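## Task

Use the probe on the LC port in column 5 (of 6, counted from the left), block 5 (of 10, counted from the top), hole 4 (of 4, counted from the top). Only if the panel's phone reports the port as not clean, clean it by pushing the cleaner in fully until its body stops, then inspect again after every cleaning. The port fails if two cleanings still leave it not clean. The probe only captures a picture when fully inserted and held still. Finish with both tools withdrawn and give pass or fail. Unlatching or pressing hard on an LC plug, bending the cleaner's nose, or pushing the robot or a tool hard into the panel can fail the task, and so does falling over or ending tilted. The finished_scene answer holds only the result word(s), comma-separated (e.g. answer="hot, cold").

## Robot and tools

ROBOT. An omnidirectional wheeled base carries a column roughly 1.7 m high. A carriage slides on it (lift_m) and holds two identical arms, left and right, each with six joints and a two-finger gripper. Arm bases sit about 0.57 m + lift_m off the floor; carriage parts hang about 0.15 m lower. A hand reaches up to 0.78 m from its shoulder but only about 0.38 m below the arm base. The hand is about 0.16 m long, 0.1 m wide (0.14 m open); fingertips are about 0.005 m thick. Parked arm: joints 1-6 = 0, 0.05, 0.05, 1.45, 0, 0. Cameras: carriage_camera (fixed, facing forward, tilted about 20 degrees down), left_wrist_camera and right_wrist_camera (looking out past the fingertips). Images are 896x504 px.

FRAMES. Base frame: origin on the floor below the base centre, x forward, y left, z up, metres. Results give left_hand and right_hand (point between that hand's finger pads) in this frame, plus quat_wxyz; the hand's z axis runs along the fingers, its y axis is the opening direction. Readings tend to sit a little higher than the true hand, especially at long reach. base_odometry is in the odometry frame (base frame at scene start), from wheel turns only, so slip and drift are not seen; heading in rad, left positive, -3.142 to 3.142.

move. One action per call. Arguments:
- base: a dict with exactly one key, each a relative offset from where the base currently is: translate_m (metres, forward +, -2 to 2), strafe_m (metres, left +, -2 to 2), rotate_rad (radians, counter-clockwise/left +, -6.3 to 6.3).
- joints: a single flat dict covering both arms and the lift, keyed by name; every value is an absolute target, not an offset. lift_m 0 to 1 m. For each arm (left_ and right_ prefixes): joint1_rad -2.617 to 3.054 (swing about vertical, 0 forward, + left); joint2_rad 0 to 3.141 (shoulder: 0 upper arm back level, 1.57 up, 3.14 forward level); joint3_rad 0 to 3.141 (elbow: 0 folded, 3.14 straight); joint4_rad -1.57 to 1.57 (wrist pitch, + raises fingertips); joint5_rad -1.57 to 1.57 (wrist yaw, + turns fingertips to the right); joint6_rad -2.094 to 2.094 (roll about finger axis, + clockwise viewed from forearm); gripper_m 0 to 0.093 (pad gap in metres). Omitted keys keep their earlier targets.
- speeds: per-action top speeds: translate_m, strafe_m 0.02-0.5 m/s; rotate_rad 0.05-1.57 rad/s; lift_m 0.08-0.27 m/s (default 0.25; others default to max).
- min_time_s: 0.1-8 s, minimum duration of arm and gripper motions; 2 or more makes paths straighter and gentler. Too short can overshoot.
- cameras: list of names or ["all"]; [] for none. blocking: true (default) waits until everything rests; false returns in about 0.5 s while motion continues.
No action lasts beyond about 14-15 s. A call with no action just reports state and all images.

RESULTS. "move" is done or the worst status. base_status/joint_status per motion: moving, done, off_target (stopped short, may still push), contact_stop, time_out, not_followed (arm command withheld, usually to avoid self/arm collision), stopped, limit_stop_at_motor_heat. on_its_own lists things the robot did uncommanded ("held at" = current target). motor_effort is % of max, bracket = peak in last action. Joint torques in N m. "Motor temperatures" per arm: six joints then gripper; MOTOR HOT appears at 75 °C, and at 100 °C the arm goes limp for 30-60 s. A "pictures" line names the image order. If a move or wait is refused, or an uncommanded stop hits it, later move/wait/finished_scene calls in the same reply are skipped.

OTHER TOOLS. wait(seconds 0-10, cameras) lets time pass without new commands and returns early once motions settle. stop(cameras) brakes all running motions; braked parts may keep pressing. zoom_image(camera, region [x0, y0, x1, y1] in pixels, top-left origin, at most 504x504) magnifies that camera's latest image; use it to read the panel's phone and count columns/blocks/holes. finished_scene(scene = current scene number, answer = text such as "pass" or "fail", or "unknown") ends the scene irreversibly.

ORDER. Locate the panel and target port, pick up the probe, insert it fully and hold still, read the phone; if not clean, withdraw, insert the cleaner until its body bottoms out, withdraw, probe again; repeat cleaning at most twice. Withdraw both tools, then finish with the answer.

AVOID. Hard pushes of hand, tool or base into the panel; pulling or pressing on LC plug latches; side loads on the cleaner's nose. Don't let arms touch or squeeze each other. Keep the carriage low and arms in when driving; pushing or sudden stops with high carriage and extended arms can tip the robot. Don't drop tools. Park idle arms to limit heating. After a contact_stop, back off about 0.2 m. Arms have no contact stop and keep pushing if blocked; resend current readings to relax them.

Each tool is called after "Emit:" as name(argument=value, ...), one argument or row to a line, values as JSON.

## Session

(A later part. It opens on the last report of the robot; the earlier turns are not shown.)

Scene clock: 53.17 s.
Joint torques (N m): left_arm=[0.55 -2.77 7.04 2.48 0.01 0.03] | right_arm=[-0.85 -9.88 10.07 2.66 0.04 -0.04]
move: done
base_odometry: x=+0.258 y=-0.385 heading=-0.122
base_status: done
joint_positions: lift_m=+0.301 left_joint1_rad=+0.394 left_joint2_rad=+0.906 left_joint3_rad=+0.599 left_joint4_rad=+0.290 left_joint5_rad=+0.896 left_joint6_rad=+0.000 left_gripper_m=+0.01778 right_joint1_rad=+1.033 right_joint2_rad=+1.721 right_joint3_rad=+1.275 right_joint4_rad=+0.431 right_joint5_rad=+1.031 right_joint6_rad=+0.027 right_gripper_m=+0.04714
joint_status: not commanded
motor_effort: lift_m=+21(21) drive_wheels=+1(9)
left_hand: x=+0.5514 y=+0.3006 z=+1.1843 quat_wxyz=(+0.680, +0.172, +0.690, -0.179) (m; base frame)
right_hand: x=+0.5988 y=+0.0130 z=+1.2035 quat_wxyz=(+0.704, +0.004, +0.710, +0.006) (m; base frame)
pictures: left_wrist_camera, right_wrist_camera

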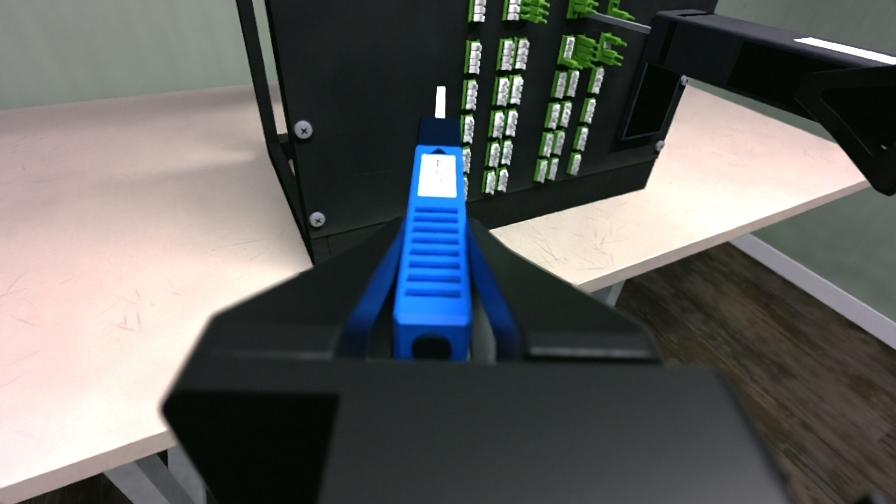

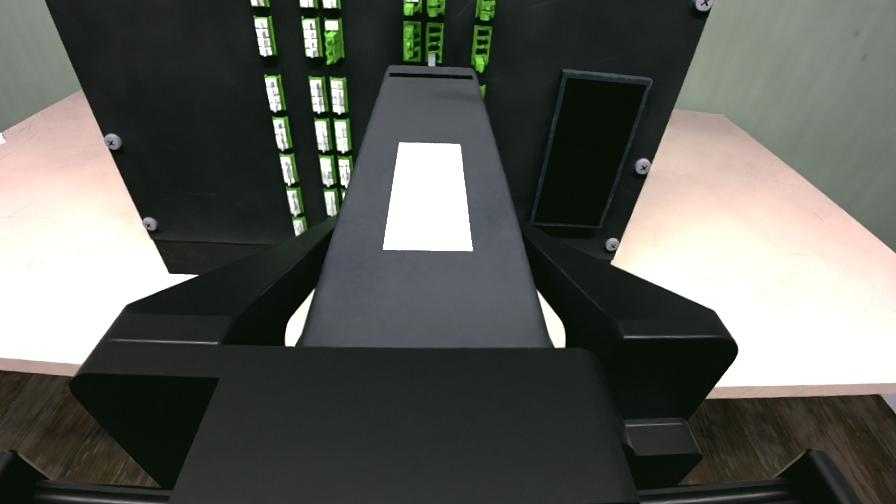

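Emit:
move(
  base={"translate_m": 0.005},
  speeds={"translate_m": 0.02},
  joints={"right_joint6_rad": 0.06},
  cameras=["left_wrist_camera","right_wrist_camera"],
)

Emit:
zoom_image(
  camera="right_wrist_camera",
  region=[410, 30, 460, 70],
)

Scene clock: 54.47 s.
Joint torques (N m): left_arm=[0.68 -2.88 6.63 2.48 0.02 0.01] | right_arm=[-1.02 -9.96 10.14 2.63 0 0.11]
move: done
base_odometry: x=+0.263 y=-0.386 heading=-0.122
base_status: done
joint_positions: lift_m=+0.301 left_joint1_rad=+0.394 left_joint2_rad=+0.906 left_joint3_rad=+0.599 left_joint4_rad=+0.290 left_joint5_rad=+0.896 left_joint6_rad=+0.000 left_gripper_m=+0.01778 right_joint1_rad=+1.037 right_joint2_rad=+1.721 right_joint3_rad=+1.275 right_joint4_rad=+0.431 right_joint5_rad=+1.036 right_joint6_rad=+0.048 right_gripper_m=+0.04714
joint_status: all done
motor_effort: lift_m=+21(21) drive_wheels=+1(9)
left_hand: x=+0.5514 y=+0.3006 z=+1.1843 quat_wxyz=(+0.680, +0.172, +0.690, -0.179) (m; base frame)
right_hand: x=+0.5978 y=+0.0133 z=+1.2035 quat_wxyz=(+0.704, +0.012, +0.710, +0.013) (m; base frame)
pictures: left_wrist_camera, right_wrist_camera

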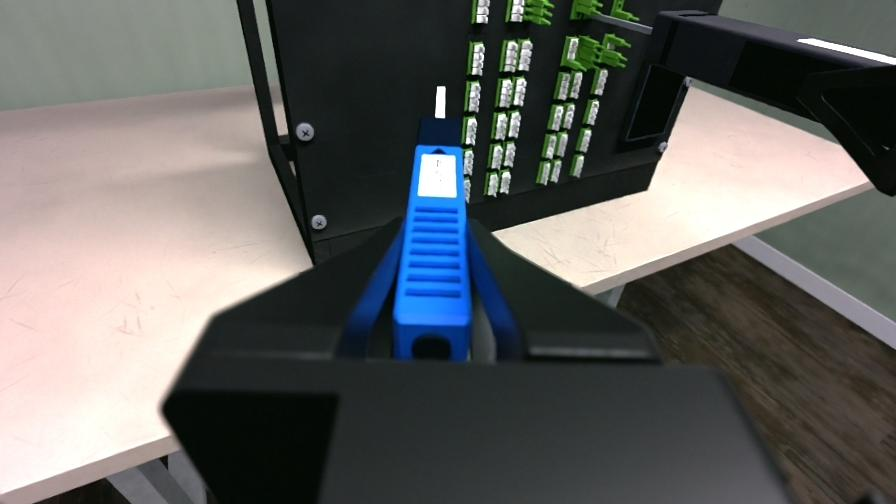

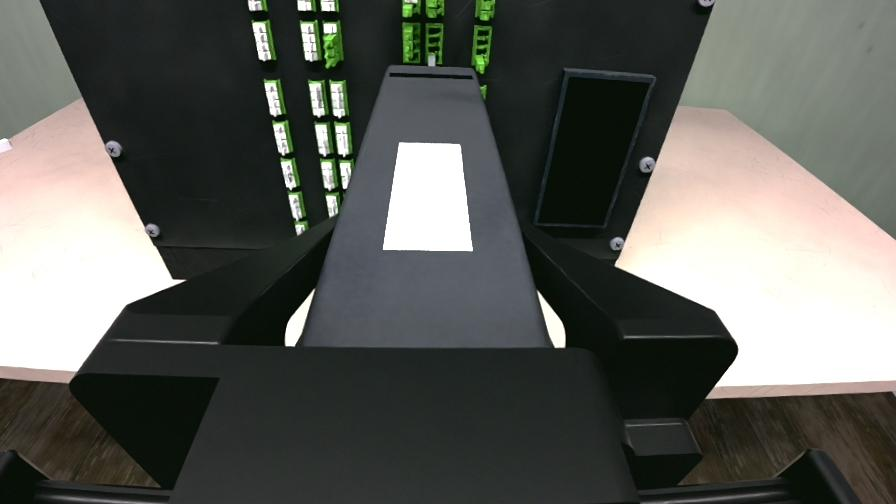

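Scaled by 10.080.

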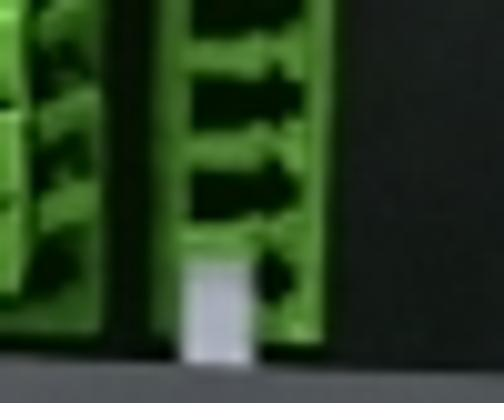

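Emit:
move(
  base={"translate_m": 0.006},
  speeds={"translate_m": 0.02},
  cameras=["left_wrist_camera","right_wrist_camera"],
)

Emit:
zoom_image(
  camera="right_wrist_camera",
  region=[410, 30, 460, 70],
)

Scene clock: 55.43 s.
Joint torques (N m): left_arm=[0.55 -2.77 6.94 2.41 0.04 0] | right_arm=[-2.25 -9.91 10.1 2.62 -0.27 0.09]
move: done
base_odometry: x=+0.269 y=-0.387 heading=-0.122
base_status: done
joint_positions: lift_m=+0.301 left_joint1_rad=+0.394 left_joint2_rad=+0.906 left_joint3_rad=+0.599 left_joint4_rad=+0.290 left_joint5_rad=+0.896 left_joint6_rad=+0.000 left_gripper_m=+0.01778 right_joint1_rad=+1.052 right_joint2_rad=+1.721 right_joint3_rad=+1.275 right_joint4_rad=+0.431 right_joint5_rad=+1.057 right_joint6_rad=+0.050 right_gripper_m=+0.04714
joint_status: not commanded
motor_effort: lift_m=+21(21) drive_wheels=+2(9)
left_hand: x=+0.5514 y=+0.3006 z=+1.1843 quat_wxyz=(+0.680, +0.172, +0.690, -0.179) (m; base frame)
right_hand: x=+0.5928 y=+0.0153 z=+1.2034 quat_wxyz=(+0.704, +0.015, +0.710, +0.011) (m; base frame)
pictures: left_wrist_camera, right_wrist_camera

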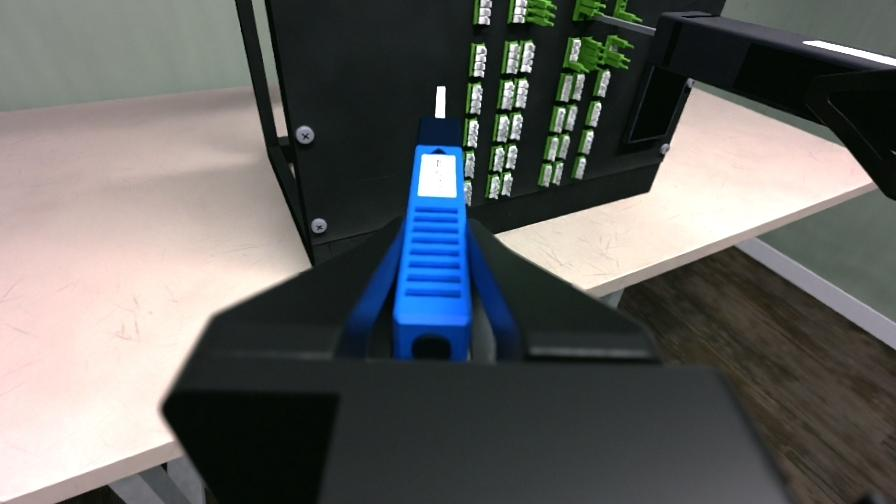

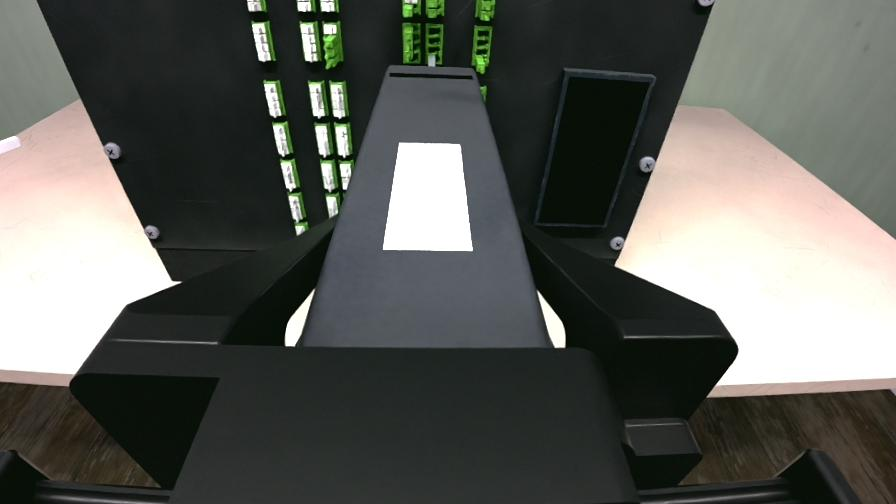

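Scaled by 10.080.

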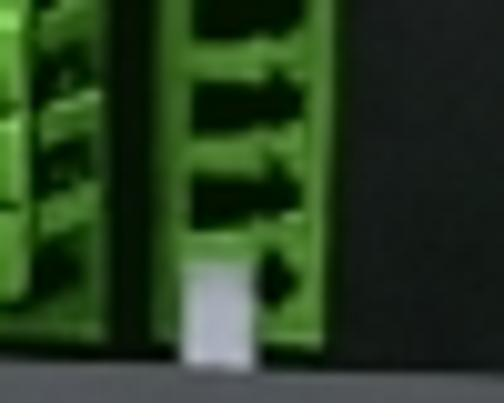

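Emit:
wait(
  seconds=2,
  cameras=["right_wrist_camera"],
)

Emit:
zoom_image(
  camera="right_wrist_camera",
  region=[500, 40, 700, 260],
)

Scene clock: 57.53 s.
Joint torques (N m): left_arm=[0.62 -2.73 6.89 2.47 0 0.03] | right_arm=[-2.28 -9.89 10.1 2.62 -0.26 0.1]
base_odometry: x=+0.269 y=-0.387 heading=-0.122
base_status: done
joint_positions: lift_m=+0.301 left_joint1_rad=+0.394 left_joint2_rad=+0.906 left_joint3_rad=+0.599 left_joint4_rad=+0.290 left_joint5_rad=+0.896 left_joint6_rad=+0.000 left_gripper_m=+0.01778 right_joint1_rad=+1.052 right_joint2_rad=+1.721 right_joint3_rad=+1.275 right_joint4_rad=+0.431 right_joint5_rad=+1.057 right_joint6_rad=+0.050 right_gripper_m=+0.04714
joint_status: not commanded
motor_effort: lift_m=+21(21) drive_wheels=+2(9)
left_hand: x=+0.5514 y=+0.3006 z=+1.1843 quat_wxyz=(+0.680, +0.172, +0.690, -0.179) (m; base frame)
right_hand: x=+0.5928 y=+0.0153 z=+1.2034 quat_wxyz=(+0.704, +0.015, +0.710, +0.011) (m; base frame)
wait: 2.00 s; at rest by 0.17 s
pictures: right_wrist_camera

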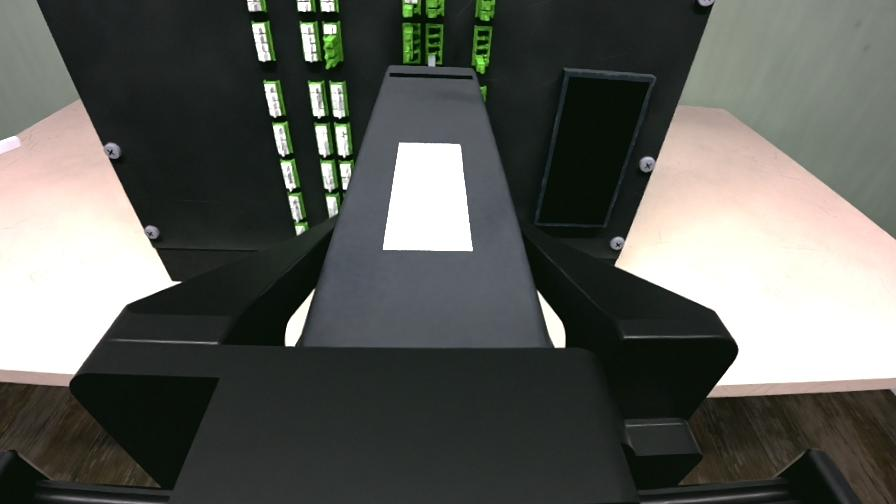

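Scaled by 2.291.

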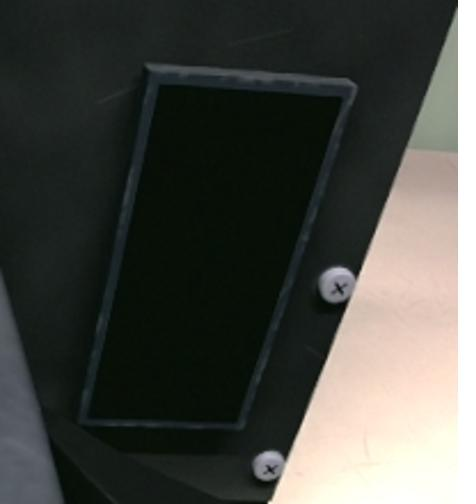

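Emit:
move(
  base={"translate_m": 0.004},
  speeds={"translate_m": 0.02},
  cameras=["right_wrist_camera"],
)

Emit:
zoom_image(
  camera="right_wrist_camera",
  region=[410, 30, 460, 70],
)

Scene clock: 59.43 s.
Joint torques (N m): left_arm=[0.68 -2.99 7.02 2.45 -0.01 -0.01] | right_arm=[-3.12 -9.87 10.13 2.63 -0.45 0.08]
move: done
base_odometry: x=+0.273 y=-0.387 heading=-0.122
base_status: done
joint_positions: lift_m=+0.301 left_joint1_rad=+0.394 left_joint2_rad=+0.906 left_joint3_rad=+0.599 left_joint4_rad=+0.290 left_joint5_rad=+0.896 left_joint6_rad=+0.000 left_gripper_m=+0.01778 right_joint1_rad=+1.062 right_joint2_rad=+1.721 right_joint3_rad=+1.275 right_joint4_rad=+0.430 right_joint5_rad=+1.071 right_joint6_rad=+0.050 right_gripper_m=+0.04714
joint_status: not commanded
motor_effort: lift_m=+21(21) drive_wheels=+2(9)
left_hand: x=+0.5514 y=+0.3006 z=+1.1843 quat_wxyz=(+0.680, +0.172, +0.690, -0.179) (m; base frame)
right_hand: x=+0.5895 y=+0.0164 z=+1.2032 quat_wxyz=(+0.704, +0.016, +0.710, +0.009) (m; base frame)
pictures: right_wrist_camera

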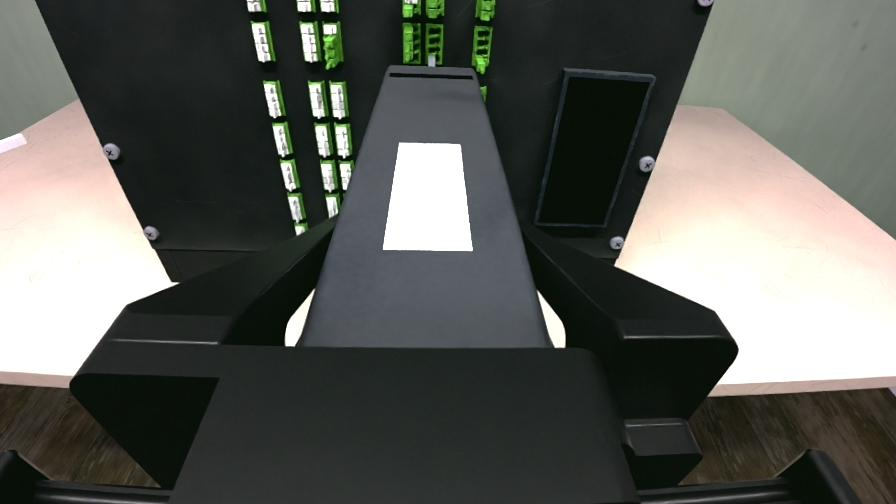

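Scaled by 10.080.

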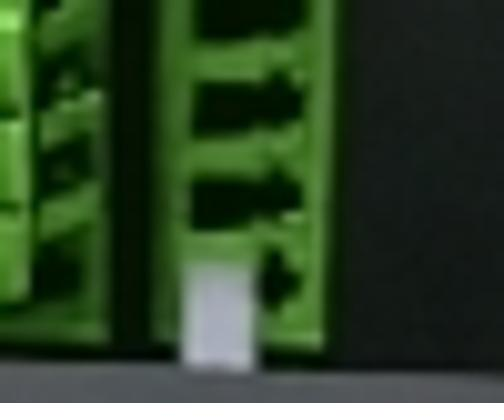

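Emit:
wait(
  seconds=2,
  cameras=["all"],
)

Emit:
zoom_image(
  camera="left_wrist_camera",
  region=[540, 0, 700, 90],
)

Scene clock: 61.60 s.
Joint torques (N m): left_arm=[0.73 -2.77 6.83 2.46 0.02 0.02] | right_arm=[-3.07 -9.88 10.09 2.62 -0.44 0.08]
base_odometry: x=+0.273 y=-0.387 heading=-0.122
base_status: done
joint_positions: lift_m=+0.301 left_joint1_rad=+0.394 left_joint2_rad=+0.906 left_joint3_rad=+0.599 left_joint4_rad=+0.290 left_joint5_rad=+0.896 left_joint6_rad=+0.000 left_gripper_m=+0.01778 right_joint1_rad=+1.062 right_joint2_rad=+1.721 right_joint3_rad=+1.275 right_joint4_rad=+0.430 right_joint5_rad=+1.071 right_joint6_rad=+0.050 right_gripper_m=+0.04714
joint_status: not commanded
motor_effort: lift_m=+21(21) drive_wheels=+3(9)
left_hand: x=+0.5514 y=+0.3006 z=+1.1843 quat_wxyz=(+0.680, +0.172, +0.690, -0.179) (m; base frame)
right_hand: x=+0.5895 y=+0.0164 z=+1.2032 quat_wxyz=(+0.704, +0.016, +0.710, +0.009) (m; base frame)
wait: 2.00 s; at rest by 0.10 s
pictures: carriage_camera, left_wrist_camera, right_wrist_camera

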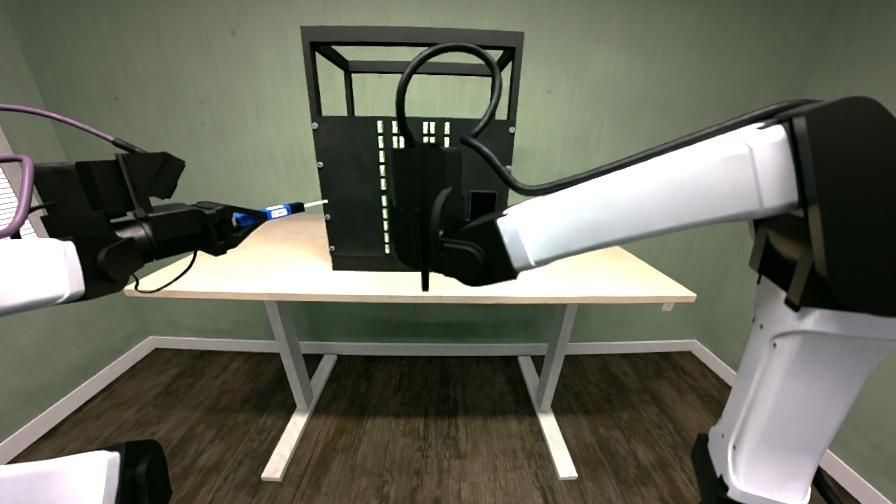

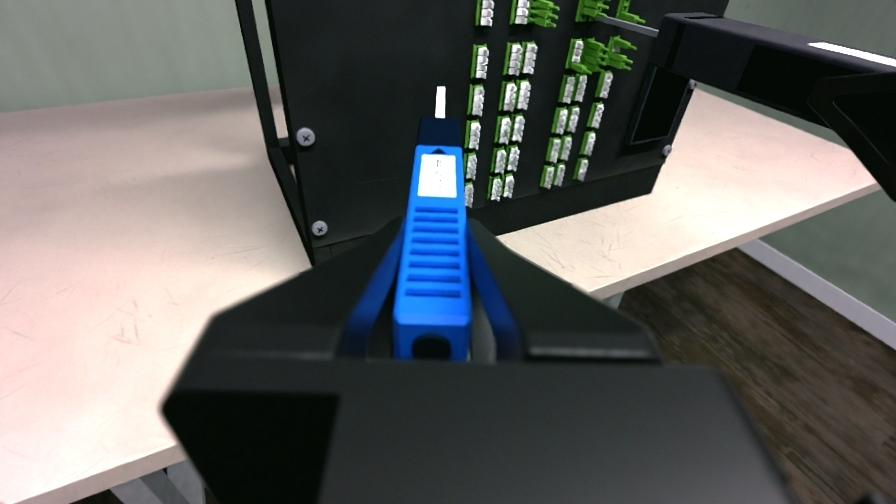

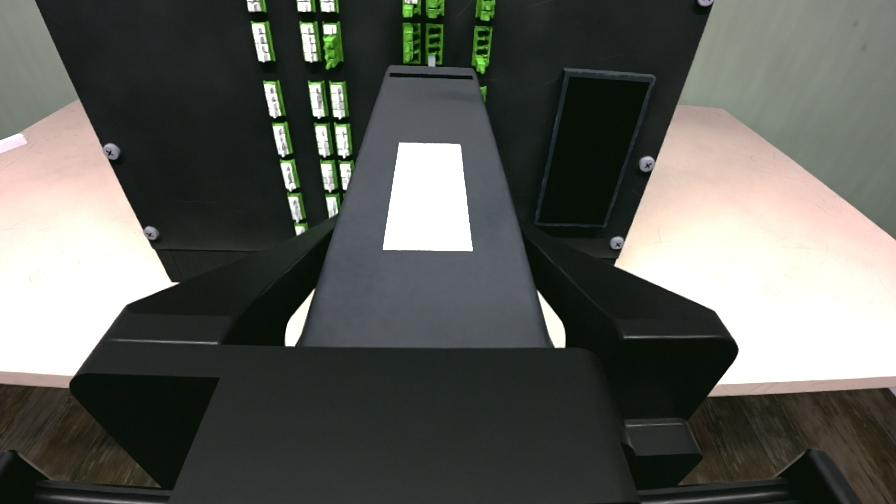

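Scaled by 3.150.

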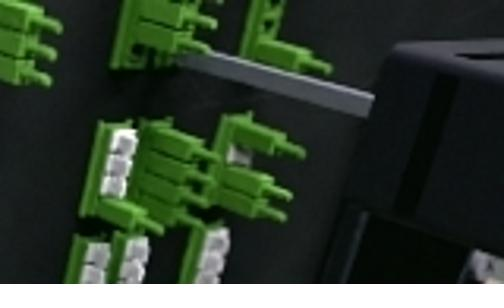

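Emit:
move(
  base={"translate_m": -0.006},
  speeds={"translate_m": 0.02},
  joints={"right_joint6_rad": 0.095},
  cameras=["right_wrist_camera"],
)

Emit:
zoom_image(
  camera="right_wrist_camera",
  region=[410, 30, 460, 70],
)

Scene clock: 63.00 s.
Joint torques (N m): left_arm=[0.62 -2.85 6.8 2.43 0 0] | right_arm=[-1.72 -9.91 10.14 2.63 -0.15 0.28]
Motor temperatures (°C): left_arm=[28 26 32 34 27 26 28] | right_arm=[24 39 38 35 24 24 27]
move: off_target
base_odometry: x=+0.267 y=-0.386 heading=-0.122
base_status: done
joint_positions: lift_m=+0.301 left_joint1_rad=+0.394 left_joint2_rad=+0.906 left_joint3_rad=+0.599 left_joint4_rad=+0.290 left_joint5_rad=+0.896 left_joint6_rad=+0.000 left_gripper_m=+0.01778 right_joint1_rad=+1.045 right_joint2_rad=+1.721 right_joint3_rad=+1.275 right_joint4_rad=+0.430 right_joint5_rad=+1.047 right_joint6_rad=+0.068 right_gripper_m=+0.04714
joint_status: right_joint6_rad off_target (ended at +0.068, target +0.095)
motor_effort: lift_m=+21(21) drive_wheels=+2(5)
left_hand: x=+0.5514 y=+0.3006 z=+1.1843 quat_wxyz=(+0.680, +0.172, +0.690, -0.179) (m; base frame)
right_hand: x=+0.5949 y=+0.0147 z=+1.2032 quat_wxyz=(+0.704, +0.020, +0.710, +0.018) (m; base frame)
pictures: right_wrist_camera

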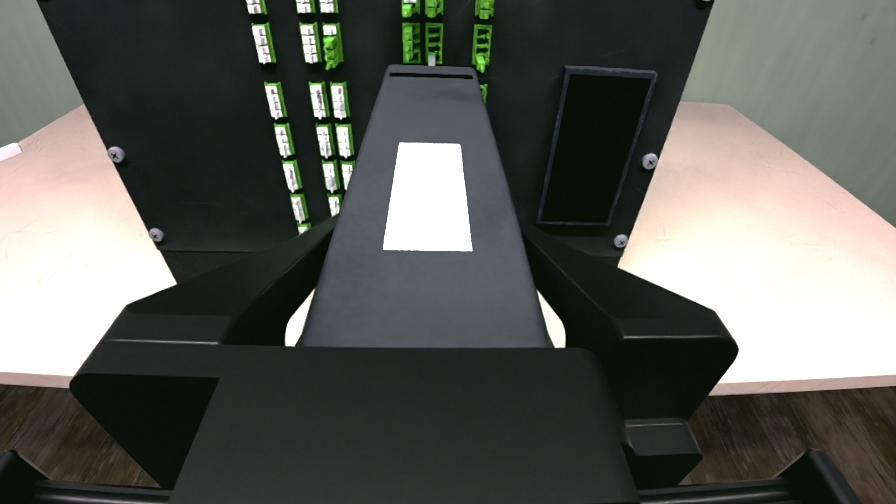

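Scaled by 10.080.

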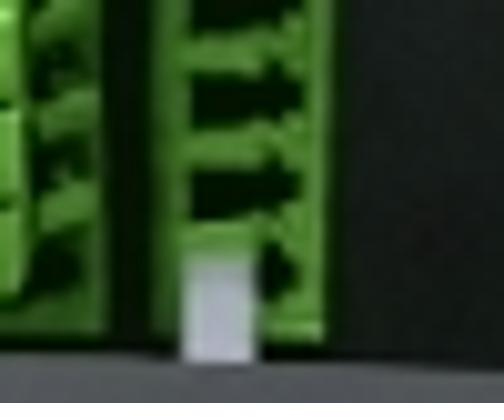

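Emit:
move(
  base={"translate_m": 0.008},
  speeds={"translate_m": 0.02},
  cameras=["right_wrist_camera"],
)

Emit:
zoom_image(
  camera="right_wrist_camera",
  region=[410, 30, 460, 70],
)

Scene clock: 63.93 s.
Joint torques (N m): left_arm=[0.49 -2.73 6.74 2.42 -0.04 0.05] | right_arm=[-3.47 -9.88 10.1 2.64 -0.55 0.18]
move: done
base_odometry: x=+0.275 y=-0.387 heading=-0.122
base_status: done
joint_positions: lift_m=+0.301 left_joint1_rad=+0.394 left_joint2_rad=+0.906 left_joint3_rad=+0.599 left_joint4_rad=+0.290 left_joint5_rad=+0.896 left_joint6_rad=+0.000 left_gripper_m=+0.01778 right_joint1_rad=+1.067 right_joint2_rad=+1.721 right_joint3_rad=+1.275 right_joint4_rad=+0.427 right_joint5_rad=+1.078 right_joint6_rad=+0.076 right_gripper_m=+0.04714
joint_status: not commanded
motor_effort: lift_m=+21(21) drive_wheels=+3(9)
left_hand: x=+0.5514 y=+0.3006 z=+1.1843 quat_wxyz=(+0.680, +0.172, +0.690, -0.179) (m; base frame)
right_hand: x=+0.5877 y=+0.0171 z=+1.2029 quat_wxyz=(+0.704, +0.025, +0.710, +0.017) (m; base frame)
pictures: right_wrist_camera

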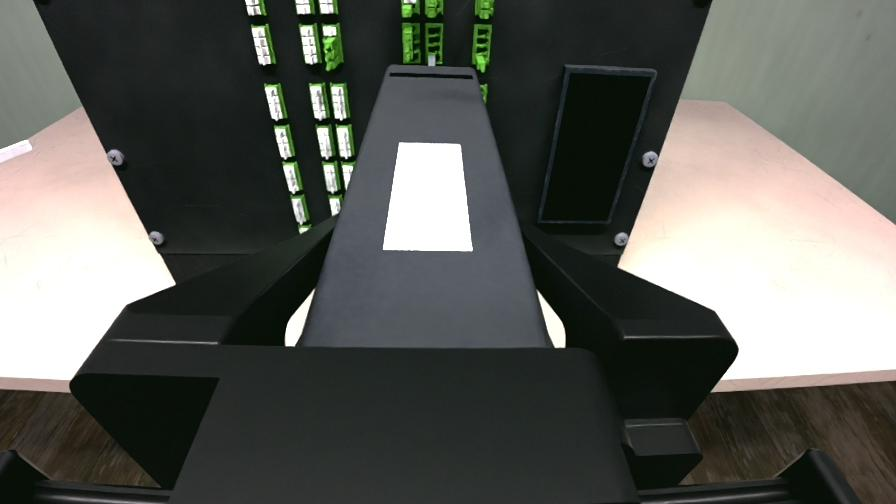

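Scaled by 10.080.

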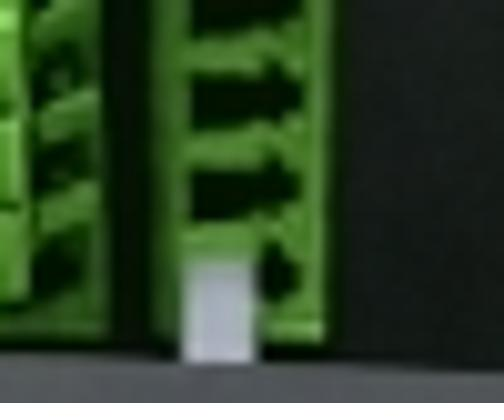

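Emit:
move(
  joints={"lift_m": 0.2992},
  cameras=["left_wrist_camera","right_wrist_camera"],
)

Emit:
zoom_image(
  camera="left_wrist_camera",
  region=[570, 0, 670, 50],
)

Emit:
zoom_image(
  camera="right_wrist_camera",
  region=[410, 30, 460, 70],
)

Scene clock: 64.70 s.
Joint torques (N m): left_arm=[0.65 -2.95 6.93 2.45 0.04 0.02] | right_arm=[-3.51 -9.76 10.13 2.67 -0.53 0.18]
move: done
base_odometry: x=+0.275 y=-0.387 heading=-0.122
base_status: not commanded
joint_positions: lift_m=+0.299 left_joint1_rad=+0.394 left_joint2_rad=+0.906 left_joint3_rad=+0.599 left_joint4_rad=+0.290 left_joint5_rad=+0.896 left_joint6_rad=+0.000 left_gripper_m=+0.01778 right_joint1_rad=+1.067 right_joint2_rad=+1.721 right_joint3_rad=+1.275 right_joint4_rad=+0.427 right_joint5_rad=+1.078 right_joint6_rad=+0.077 right_gripper_m=+0.04714
joint_status: all done
motor_effort: lift_m=+21(22) drive_wheels=+3(3)
left_hand: x=+0.5513 y=+0.3006 z=+1.1831 quat_wxyz=(+0.680, +0.172, +0.690, -0.179) (m; base frame)
right_hand: x=+0.5877 y=+0.0171 z=+1.2017 quat_wxyz=(+0.704, +0.025, +0.710, +0.018) (m; base frame)
pictures: left_wrist_camera, right_wrist_camera

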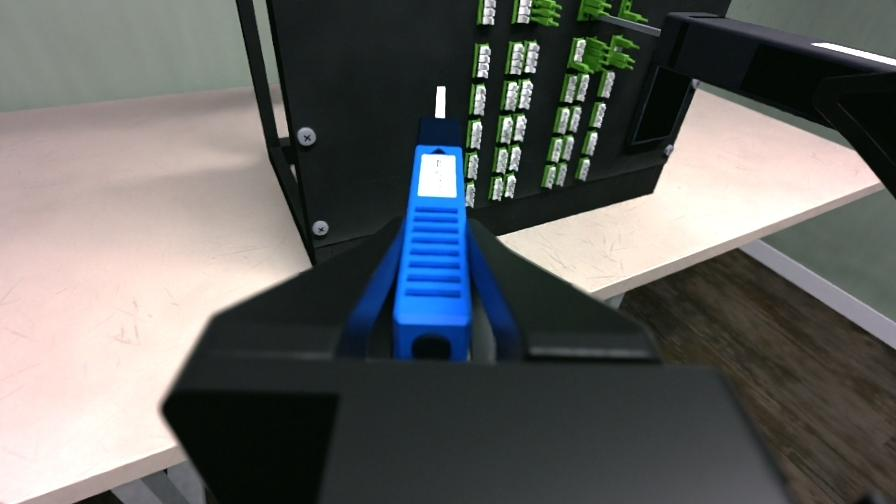

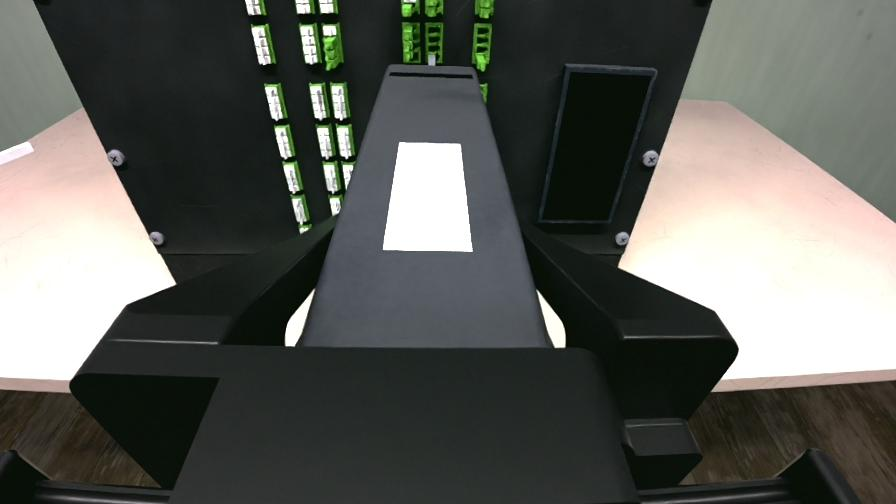

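Scaled by 5.040.

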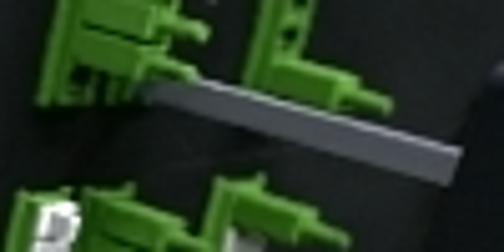

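Scaled by 10.080.

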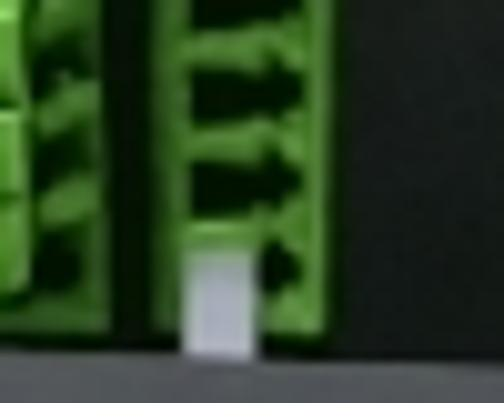

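Emit:
move(
  joints={"lift_m": 0.3018},
  cameras=["right_wrist_camera"],
)

Emit:
zoom_image(
  camera="right_wrist_camera",
  region=[410, 30, 460, 70],
)

Emit:
move(
  joints={"lift_m": 0.3032},
  cameras=["right_wrist_camera"],
)

Emit:
zoom_image(
  camera="right_wrist_camera",
  region=[410, 30, 460, 70],
)

Scene clock: 65.33 s.
Joint torques (N m): left_arm=[0.51 -2.74 6.76 2.44 0.01 -0.04] | right_arm=[-3.51 -9.89 10.09 2.68 -0.52 0.18]
move: done
base_odometry: x=+0.275 y=-0.387 heading=-0.122
base_status: not commanded
joint_positions: lift_m=+0.301 left_joint1_rad=+0.394 left_joint2_rad=+0.905 left_joint3_rad=+0.599 left_joint4_rad=+0.293 left_joint5_rad=+0.896 left_joint6_rad=+0.000 left_gripper_m=+0.01778 right_joint1_rad=+1.067 right_joint2_rad=+1.721 right_joint3_rad=+1.275 right_joint4_rad=+0.424 right_joint5_rad=+1.078 right_joint6_rad=+0.077 right_gripper_m=+0.04714
joint_status: all done
motor_effort: lift_m=+25(28) drive_wheels=+3(3)
left_hand: x=+0.5513 y=+0.3005 z=+1.1857 quat_wxyz=(+0.681, +0.173, +0.689, -0.179) (m; base frame)
right_hand: x=+0.5877 y=+0.0171 z=+1.2032 quat_wxyz=(+0.703, +0.024, +0.710, +0.017) (m; base frame)
pictures: right_wrist_camera

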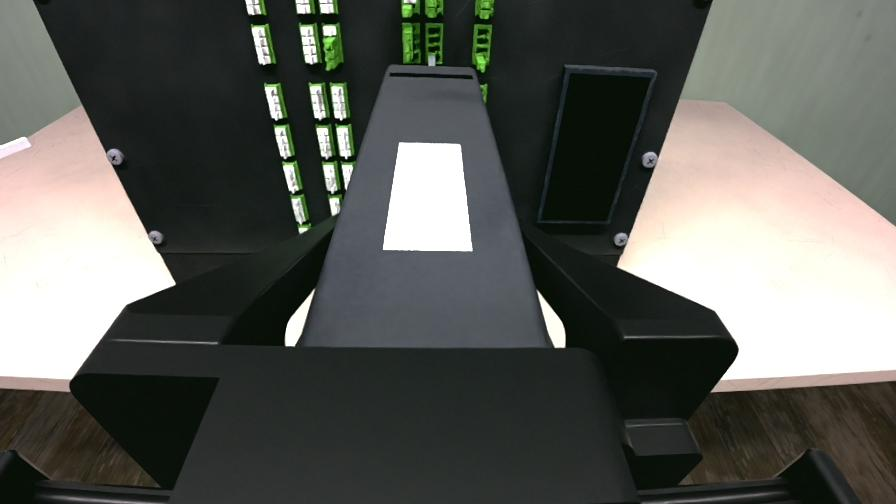

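Scaled by 10.080.

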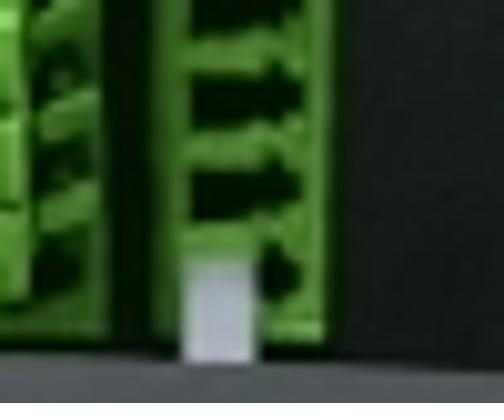

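Scene clock: 65.67 s.
Joint torques (N m): left_arm=[0.69 -2.65 7.02 2.45 -0.03 0.03] | right_arm=[-3.44 -9.91 10.11 2.73 -0.52 0.17]
move: done
base_odometry: x=+0.275 y=-0.387 heading=-0.122
base_status: not commanded
joint_positions: lift_m=+0.303 left_joint1_rad=+0.394 left_joint2_rad=+0.905 left_joint3_rad=+0.599 left_joint4_rad=+0.293 left_joint5_rad=+0.896 left_joint6_rad=+0.000 left_gripper_m=+0.01778 right_joint1_rad=+1.067 right_joint2_rad=+1.721 right_joint3_rad=+1.275 right_joint4_rad=+0.420 right_joint5_rad=+1.078 right_joint6_rad=+0.077 right_gripper_m=+0.04714
joint_status: all done
motor_effort: lift_m=+26(29) drive_wheels=+3(3)
left_hand: x=+0.5513 y=+0.3005 z=+1.1870 quat_wxyz=(+0.681, +0.173, +0.689, -0.179) (m; base frame)
right_hand: x=+0.5877 y=+0.0171 z=+1.2038 quat_wxyz=(+0.703, +0.023, +0.711, +0.015) (m; base frame)
pictures: right_wrist_camera

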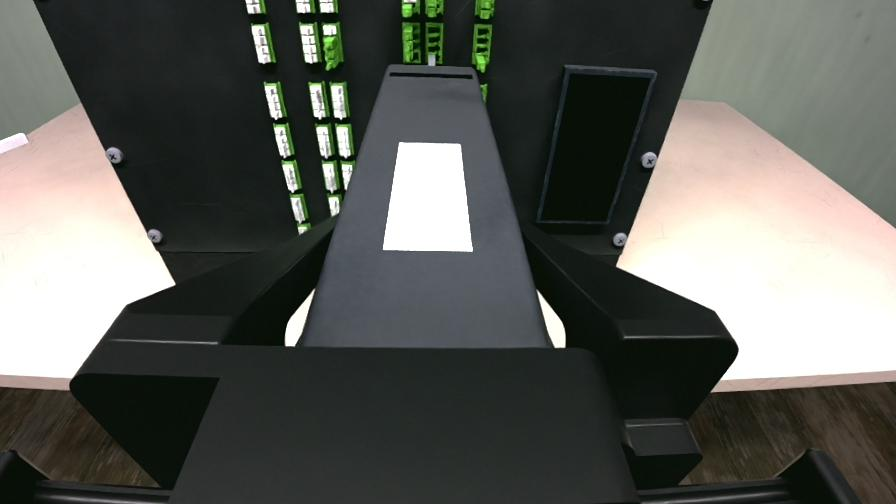

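Scaled by 10.080.

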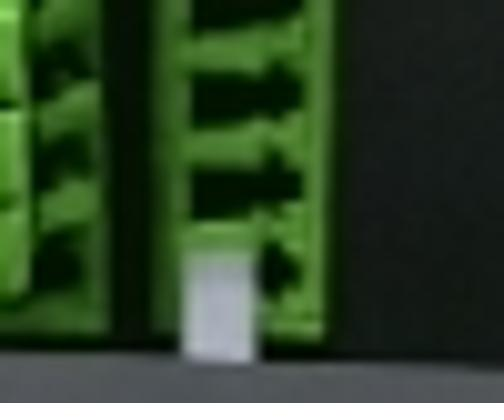

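Emit:
move(
  base={"translate_m": 0.003},
  speeds={"translate_m": 0.02},
  joints={"lift_m": 0.3015, "right_joint5_rad": 1.08},
  cameras=["right_wrist_camera"],
)

Emit:
zoom_image(
  camera="right_wrist_camera",
  region=[410, 30, 460, 70],
)

Scene clock: 66.57 s.
Joint torques (N m): left_arm=[0.54 -2.59 6.84 2.42 -0.04 -0.02] | right_arm=[-4.15 -9.87 10.06 2.72 -0.1 0.17]
move: done
base_odometry: x=+0.278 y=-0.388 heading=-0.122
base_status: done
joint_positions: lift_m=+0.302 left_joint1_rad=+0.394 left_joint2_rad=+0.905 left_joint3_rad=+0.599 left_joint4_rad=+0.293 left_joint5_rad=+0.896 left_joint6_rad=+0.000 left_gripper_m=+0.01778 right_joint1_rad=+1.075 right_joint2_rad=+1.721 right_joint3_rad=+1.275 right_joint4_rad=+0.420 right_joint5_rad=+1.092 right_joint6_rad=+0.078 right_gripper_m=+0.04714
joint_status: all done
motor_effort: lift_m=+21(22) drive_wheels=+3(11)
left_hand: x=+0.5513 y=+0.3005 z=+1.1859 quat_wxyz=(+0.681, +0.173, +0.689, -0.179) (m; base frame)
right_hand: x=+0.5850 y=+0.0174 z=+1.2028 quat_wxyz=(+0.703, +0.026, +0.711, +0.013) (m; base frame)
pictures: right_wrist_camera

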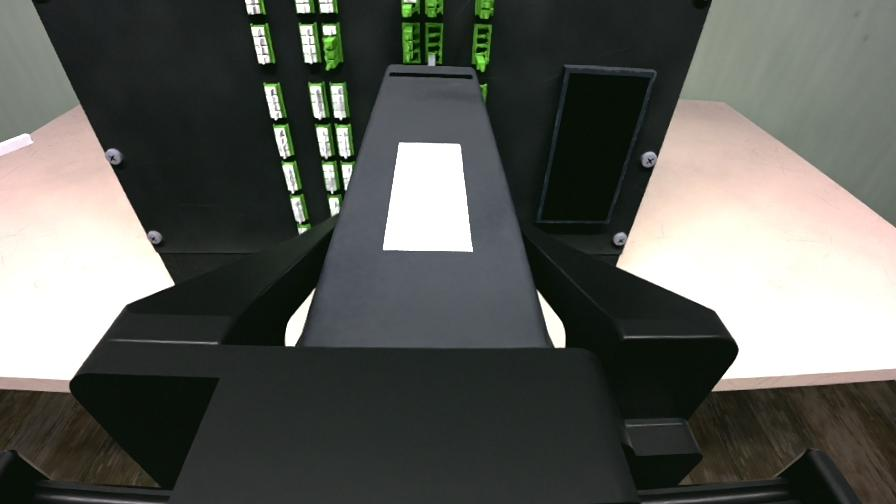

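Scaled by 10.080.

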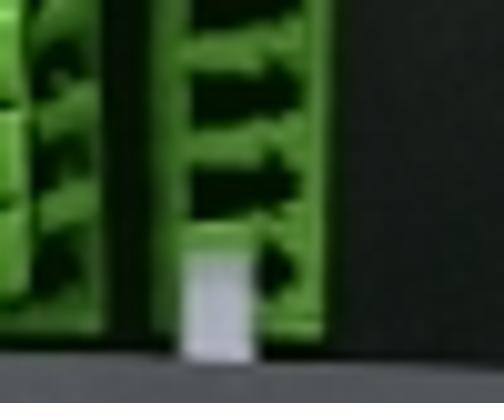

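Emit:
wait(
  seconds=3,
  cameras=["right_wrist_camera"],
)

Scene clock: 69.73 s.
Joint torques (N m): left_arm=[0.62 -2.7 6.65 2.4 0.01 0.02] | right_arm=[-4.15 -9.87 10.09 2.72 -0.1 0.17]
base_odometry: x=+0.278 y=-0.388 heading=-0.122
base_status: done
joint_positions: lift_m=+0.302 left_joint1_rad=+0.394 left_joint2_rad=+0.905 left_joint3_rad=+0.599 left_joint4_rad=+0.293 left_joint5_rad=+0.896 left_joint6_rad=+0.000 left_gripper_m=+0.01778 right_joint1_rad=+1.075 right_joint2_rad=+1.721 right_joint3_rad=+1.275 right_joint4_rad=+0.420 right_joint5_rad=+1.092 right_joint6_rad=+0.078 right_gripper_m=+0.04714
joint_status: all done
motor_effort: lift_m=+21(22) drive_wheels=+3(11)
left_hand: x=+0.5513 y=+0.3005 z=+1.1859 quat_wxyz=(+0.681, +0.173, +0.689, -0.179) (m; base frame)
right_hand: x=+0.5850 y=+0.0174 z=+1.2028 quat_wxyz=(+0.703, +0.026, +0.711, +0.013) (m; base frame)
wait: 3.00 s; at rest by 0.10 s
pictures: right_wrist_camera

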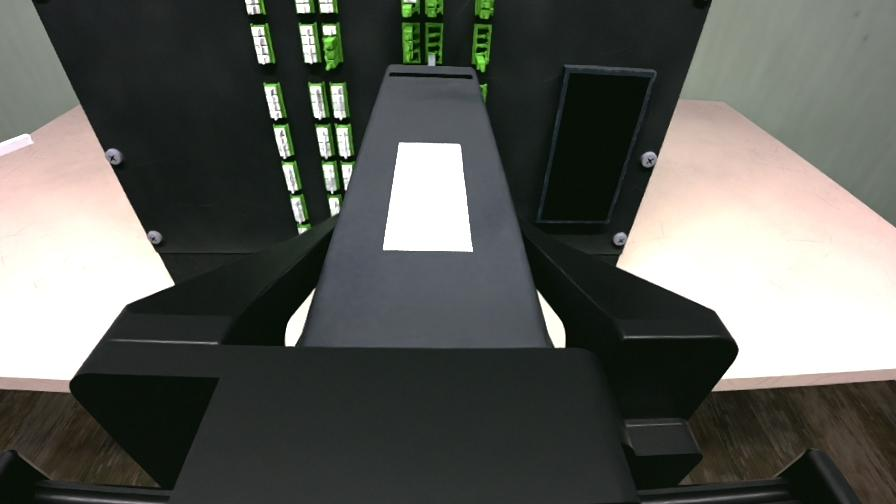

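Emit:
zoom_image(
  camera="right_wrist_camera",
  region=[340, 40, 540, 260],
)

Emit:
zoom_image(
  camera="right_wrist_camera",
  region=[400, 40, 470, 90],
)

Scaled by 2.291.

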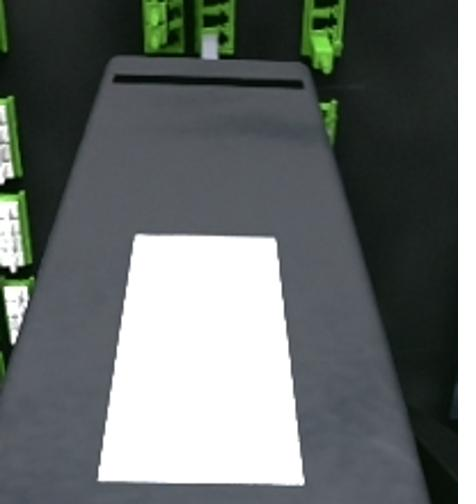

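Scaled by 7.200.

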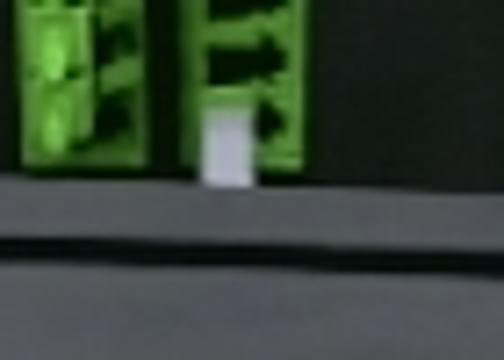

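Emit:
move(
  base={"translate_m": -0.013},
  speeds={"translate_m": 0.02},
  joints={"right_joint1_rad": 1.0, "right_joint5_rad": 1.025, "right_joint6_rad": 0.07},
  cameras=["right_wrist_camera"],
)

Emit:
zoom_image(
  camera="right_wrist_camera",
  region=[410, 30, 460, 70],
)

Scene clock: 71.93 s.
Joint torques (N m): left_arm=[0.75 -2.78 6.83 2.47 -0.06 0.06] | right_arm=[-3.17 -9.85 10.13 2.73 -0.07 0]
move: off_target
base_odometry: x=+0.265 y=-0.386 heading=-0.122
base_status: done
joint_positions: lift_m=+0.302 left_joint1_rad=+0.394 left_joint2_rad=+0.905 left_joint3_rad=+0.599 left_joint4_rad=+0.293 left_joint5_rad=+0.896 left_joint6_rad=+0.000 left_gripper_m=+0.01778 right_joint1_rad=+1.037 right_joint2_rad=+1.721 right_joint3_rad=+1.275 right_joint4_rad=+0.422 right_joint5_rad=+1.036 right_joint6_rad=+0.068 right_gripper_m=+0.04714
joint_status: right_joint1_rad off_target (ended at +1.037, target +1.000); the others done
motor_effort: lift_m=+21(22) drive_wheels=+3(5)
left_hand: x=+0.5513 y=+0.3005 z=+1.1859 quat_wxyz=(+0.681, +0.173, +0.689, -0.179) (m; base frame)
right_hand: x=+0.5978 y=+0.0133 z=+1.2030 quat_wxyz=(+0.703, +0.017, +0.711, +0.017) (m; base frame)
pictures: right_wrist_camera

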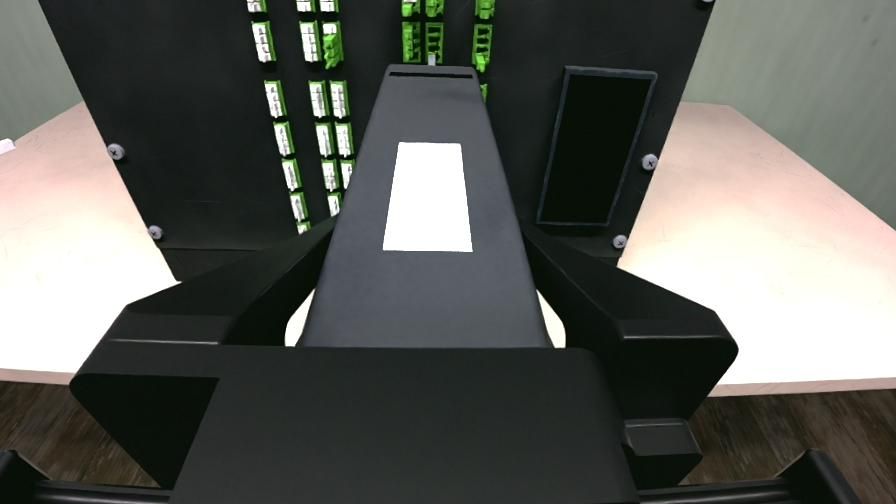

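Scaled by 10.080.

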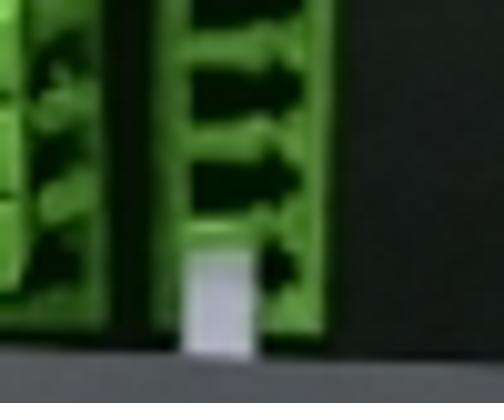

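Emit:
move(
  base={"translate_m": 0.004},
  speeds={"translate_m": 0.02},
  joints={"right_joint6_rad": 0.065},
  cameras=[],
)

Emit:
wait(
  seconds=2,
  cameras=["right_wrist_camera"],
)

Emit:
zoom_image(
  camera="right_wrist_camera",
  region=[400, 40, 470, 90],
)

Scene clock: 72.67 s.
Joint torques (N m): left_arm=[0.59 -2.59 7.05 2.46 -0.04 -0.01] | right_arm=[-4.1 -9.87 10.11 2.72 -0.28 -0.06]
move: done
base_odometry: x=+0.269 y=-0.387 heading=-0.122
base_status: done
joint_positions: lift_m=+0.302 left_joint1_rad=+0.394 left_joint2_rad=+0.905 left_joint3_rad=+0.599 left_joint4_rad=+0.293 left_joint5_rad=+0.896 left_joint6_rad=+0.000 left_gripper_m=+0.01778 right_joint1_rad=+1.047 right_joint2_rad=+1.721 right_joint3_rad=+1.275 right_joint4_rad=+0.422 right_joint5_rad=+1.051 right_joint6_rad=+0.067 right_gripper_m=+0.04714
joint_status: all done
motor_effort: lift_m=+21(21) drive_wheels=+3(10)
left_hand: x=+0.5513 y=+0.3005 z=+1.1859 quat_wxyz=(+0.681, +0.173, +0.689, -0.179) (m; base frame)
right_hand: x=+0.5943 y=+0.0145 z=+1.2031 quat_wxyz=(+0.703, +0.018, +0.711, +0.015) (m; base frame)
pictures: none
No camera images: "cameras" was empty.

Scene clock: 74.67 s.
Joint torques (N m): left_arm=[0.66 -2.92 7.05 2.42 0.01 0.05] | right_arm=[-3.99 -9.89 10.1 2.72 -0.27 -0.07]
base_odometry: x=+0.269 y=-0.387 heading=-0.122
base_status: done
joint_positions: lift_m=+0.302 left_joint1_rad=+0.394 left_joint2_rad=+0.905 left_joint3_rad=+0.599 left_joint4_rad=+0.293 left_joint5_rad=+0.896 left_joint6_rad=+0.000 left_gripper_m=+0.01778 right_joint1_rad=+1.047 right_joint2_rad=+1.721 right_joint3_rad=+1.275 right_joint4_rad=+0.422 right_joint5_rad=+1.051 right_joint6_rad=+0.067 right_gripper_m=+0.04714
joint_status: all done
motor_effort: lift_m=+21(21) drive_wheels=+3(10)
left_hand: x=+0.5513 y=+0.3005 z=+1.1859 quat_wxyz=(+0.681, +0.173, +0.689, -0.179) (m; base frame)
right_hand: x=+0.5943 y=+0.0145 z=+1.2031 quat_wxyz=(+0.703, +0.018, +0.711, +0.015) (m; base frame)
wait: 2.00 s; at rest by 0.27 s
pictures: right_wrist_camera

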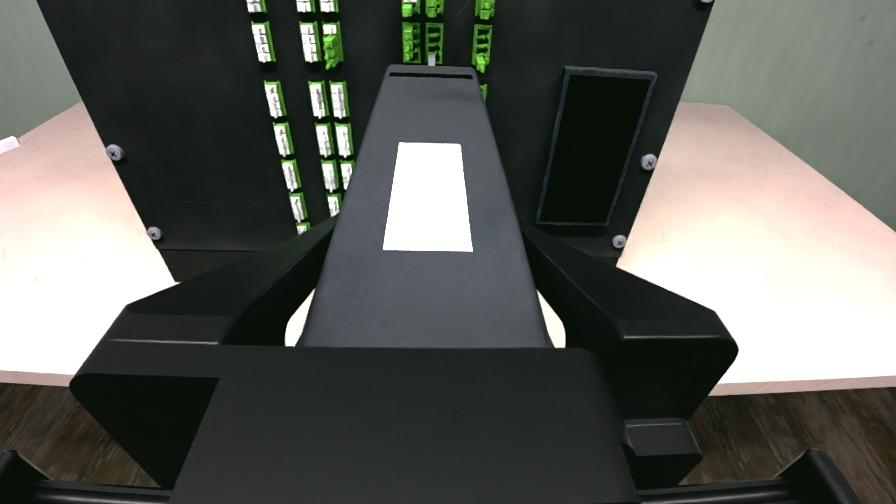

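Scaled by 7.200.

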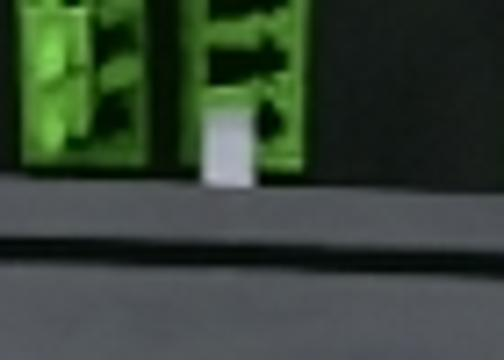

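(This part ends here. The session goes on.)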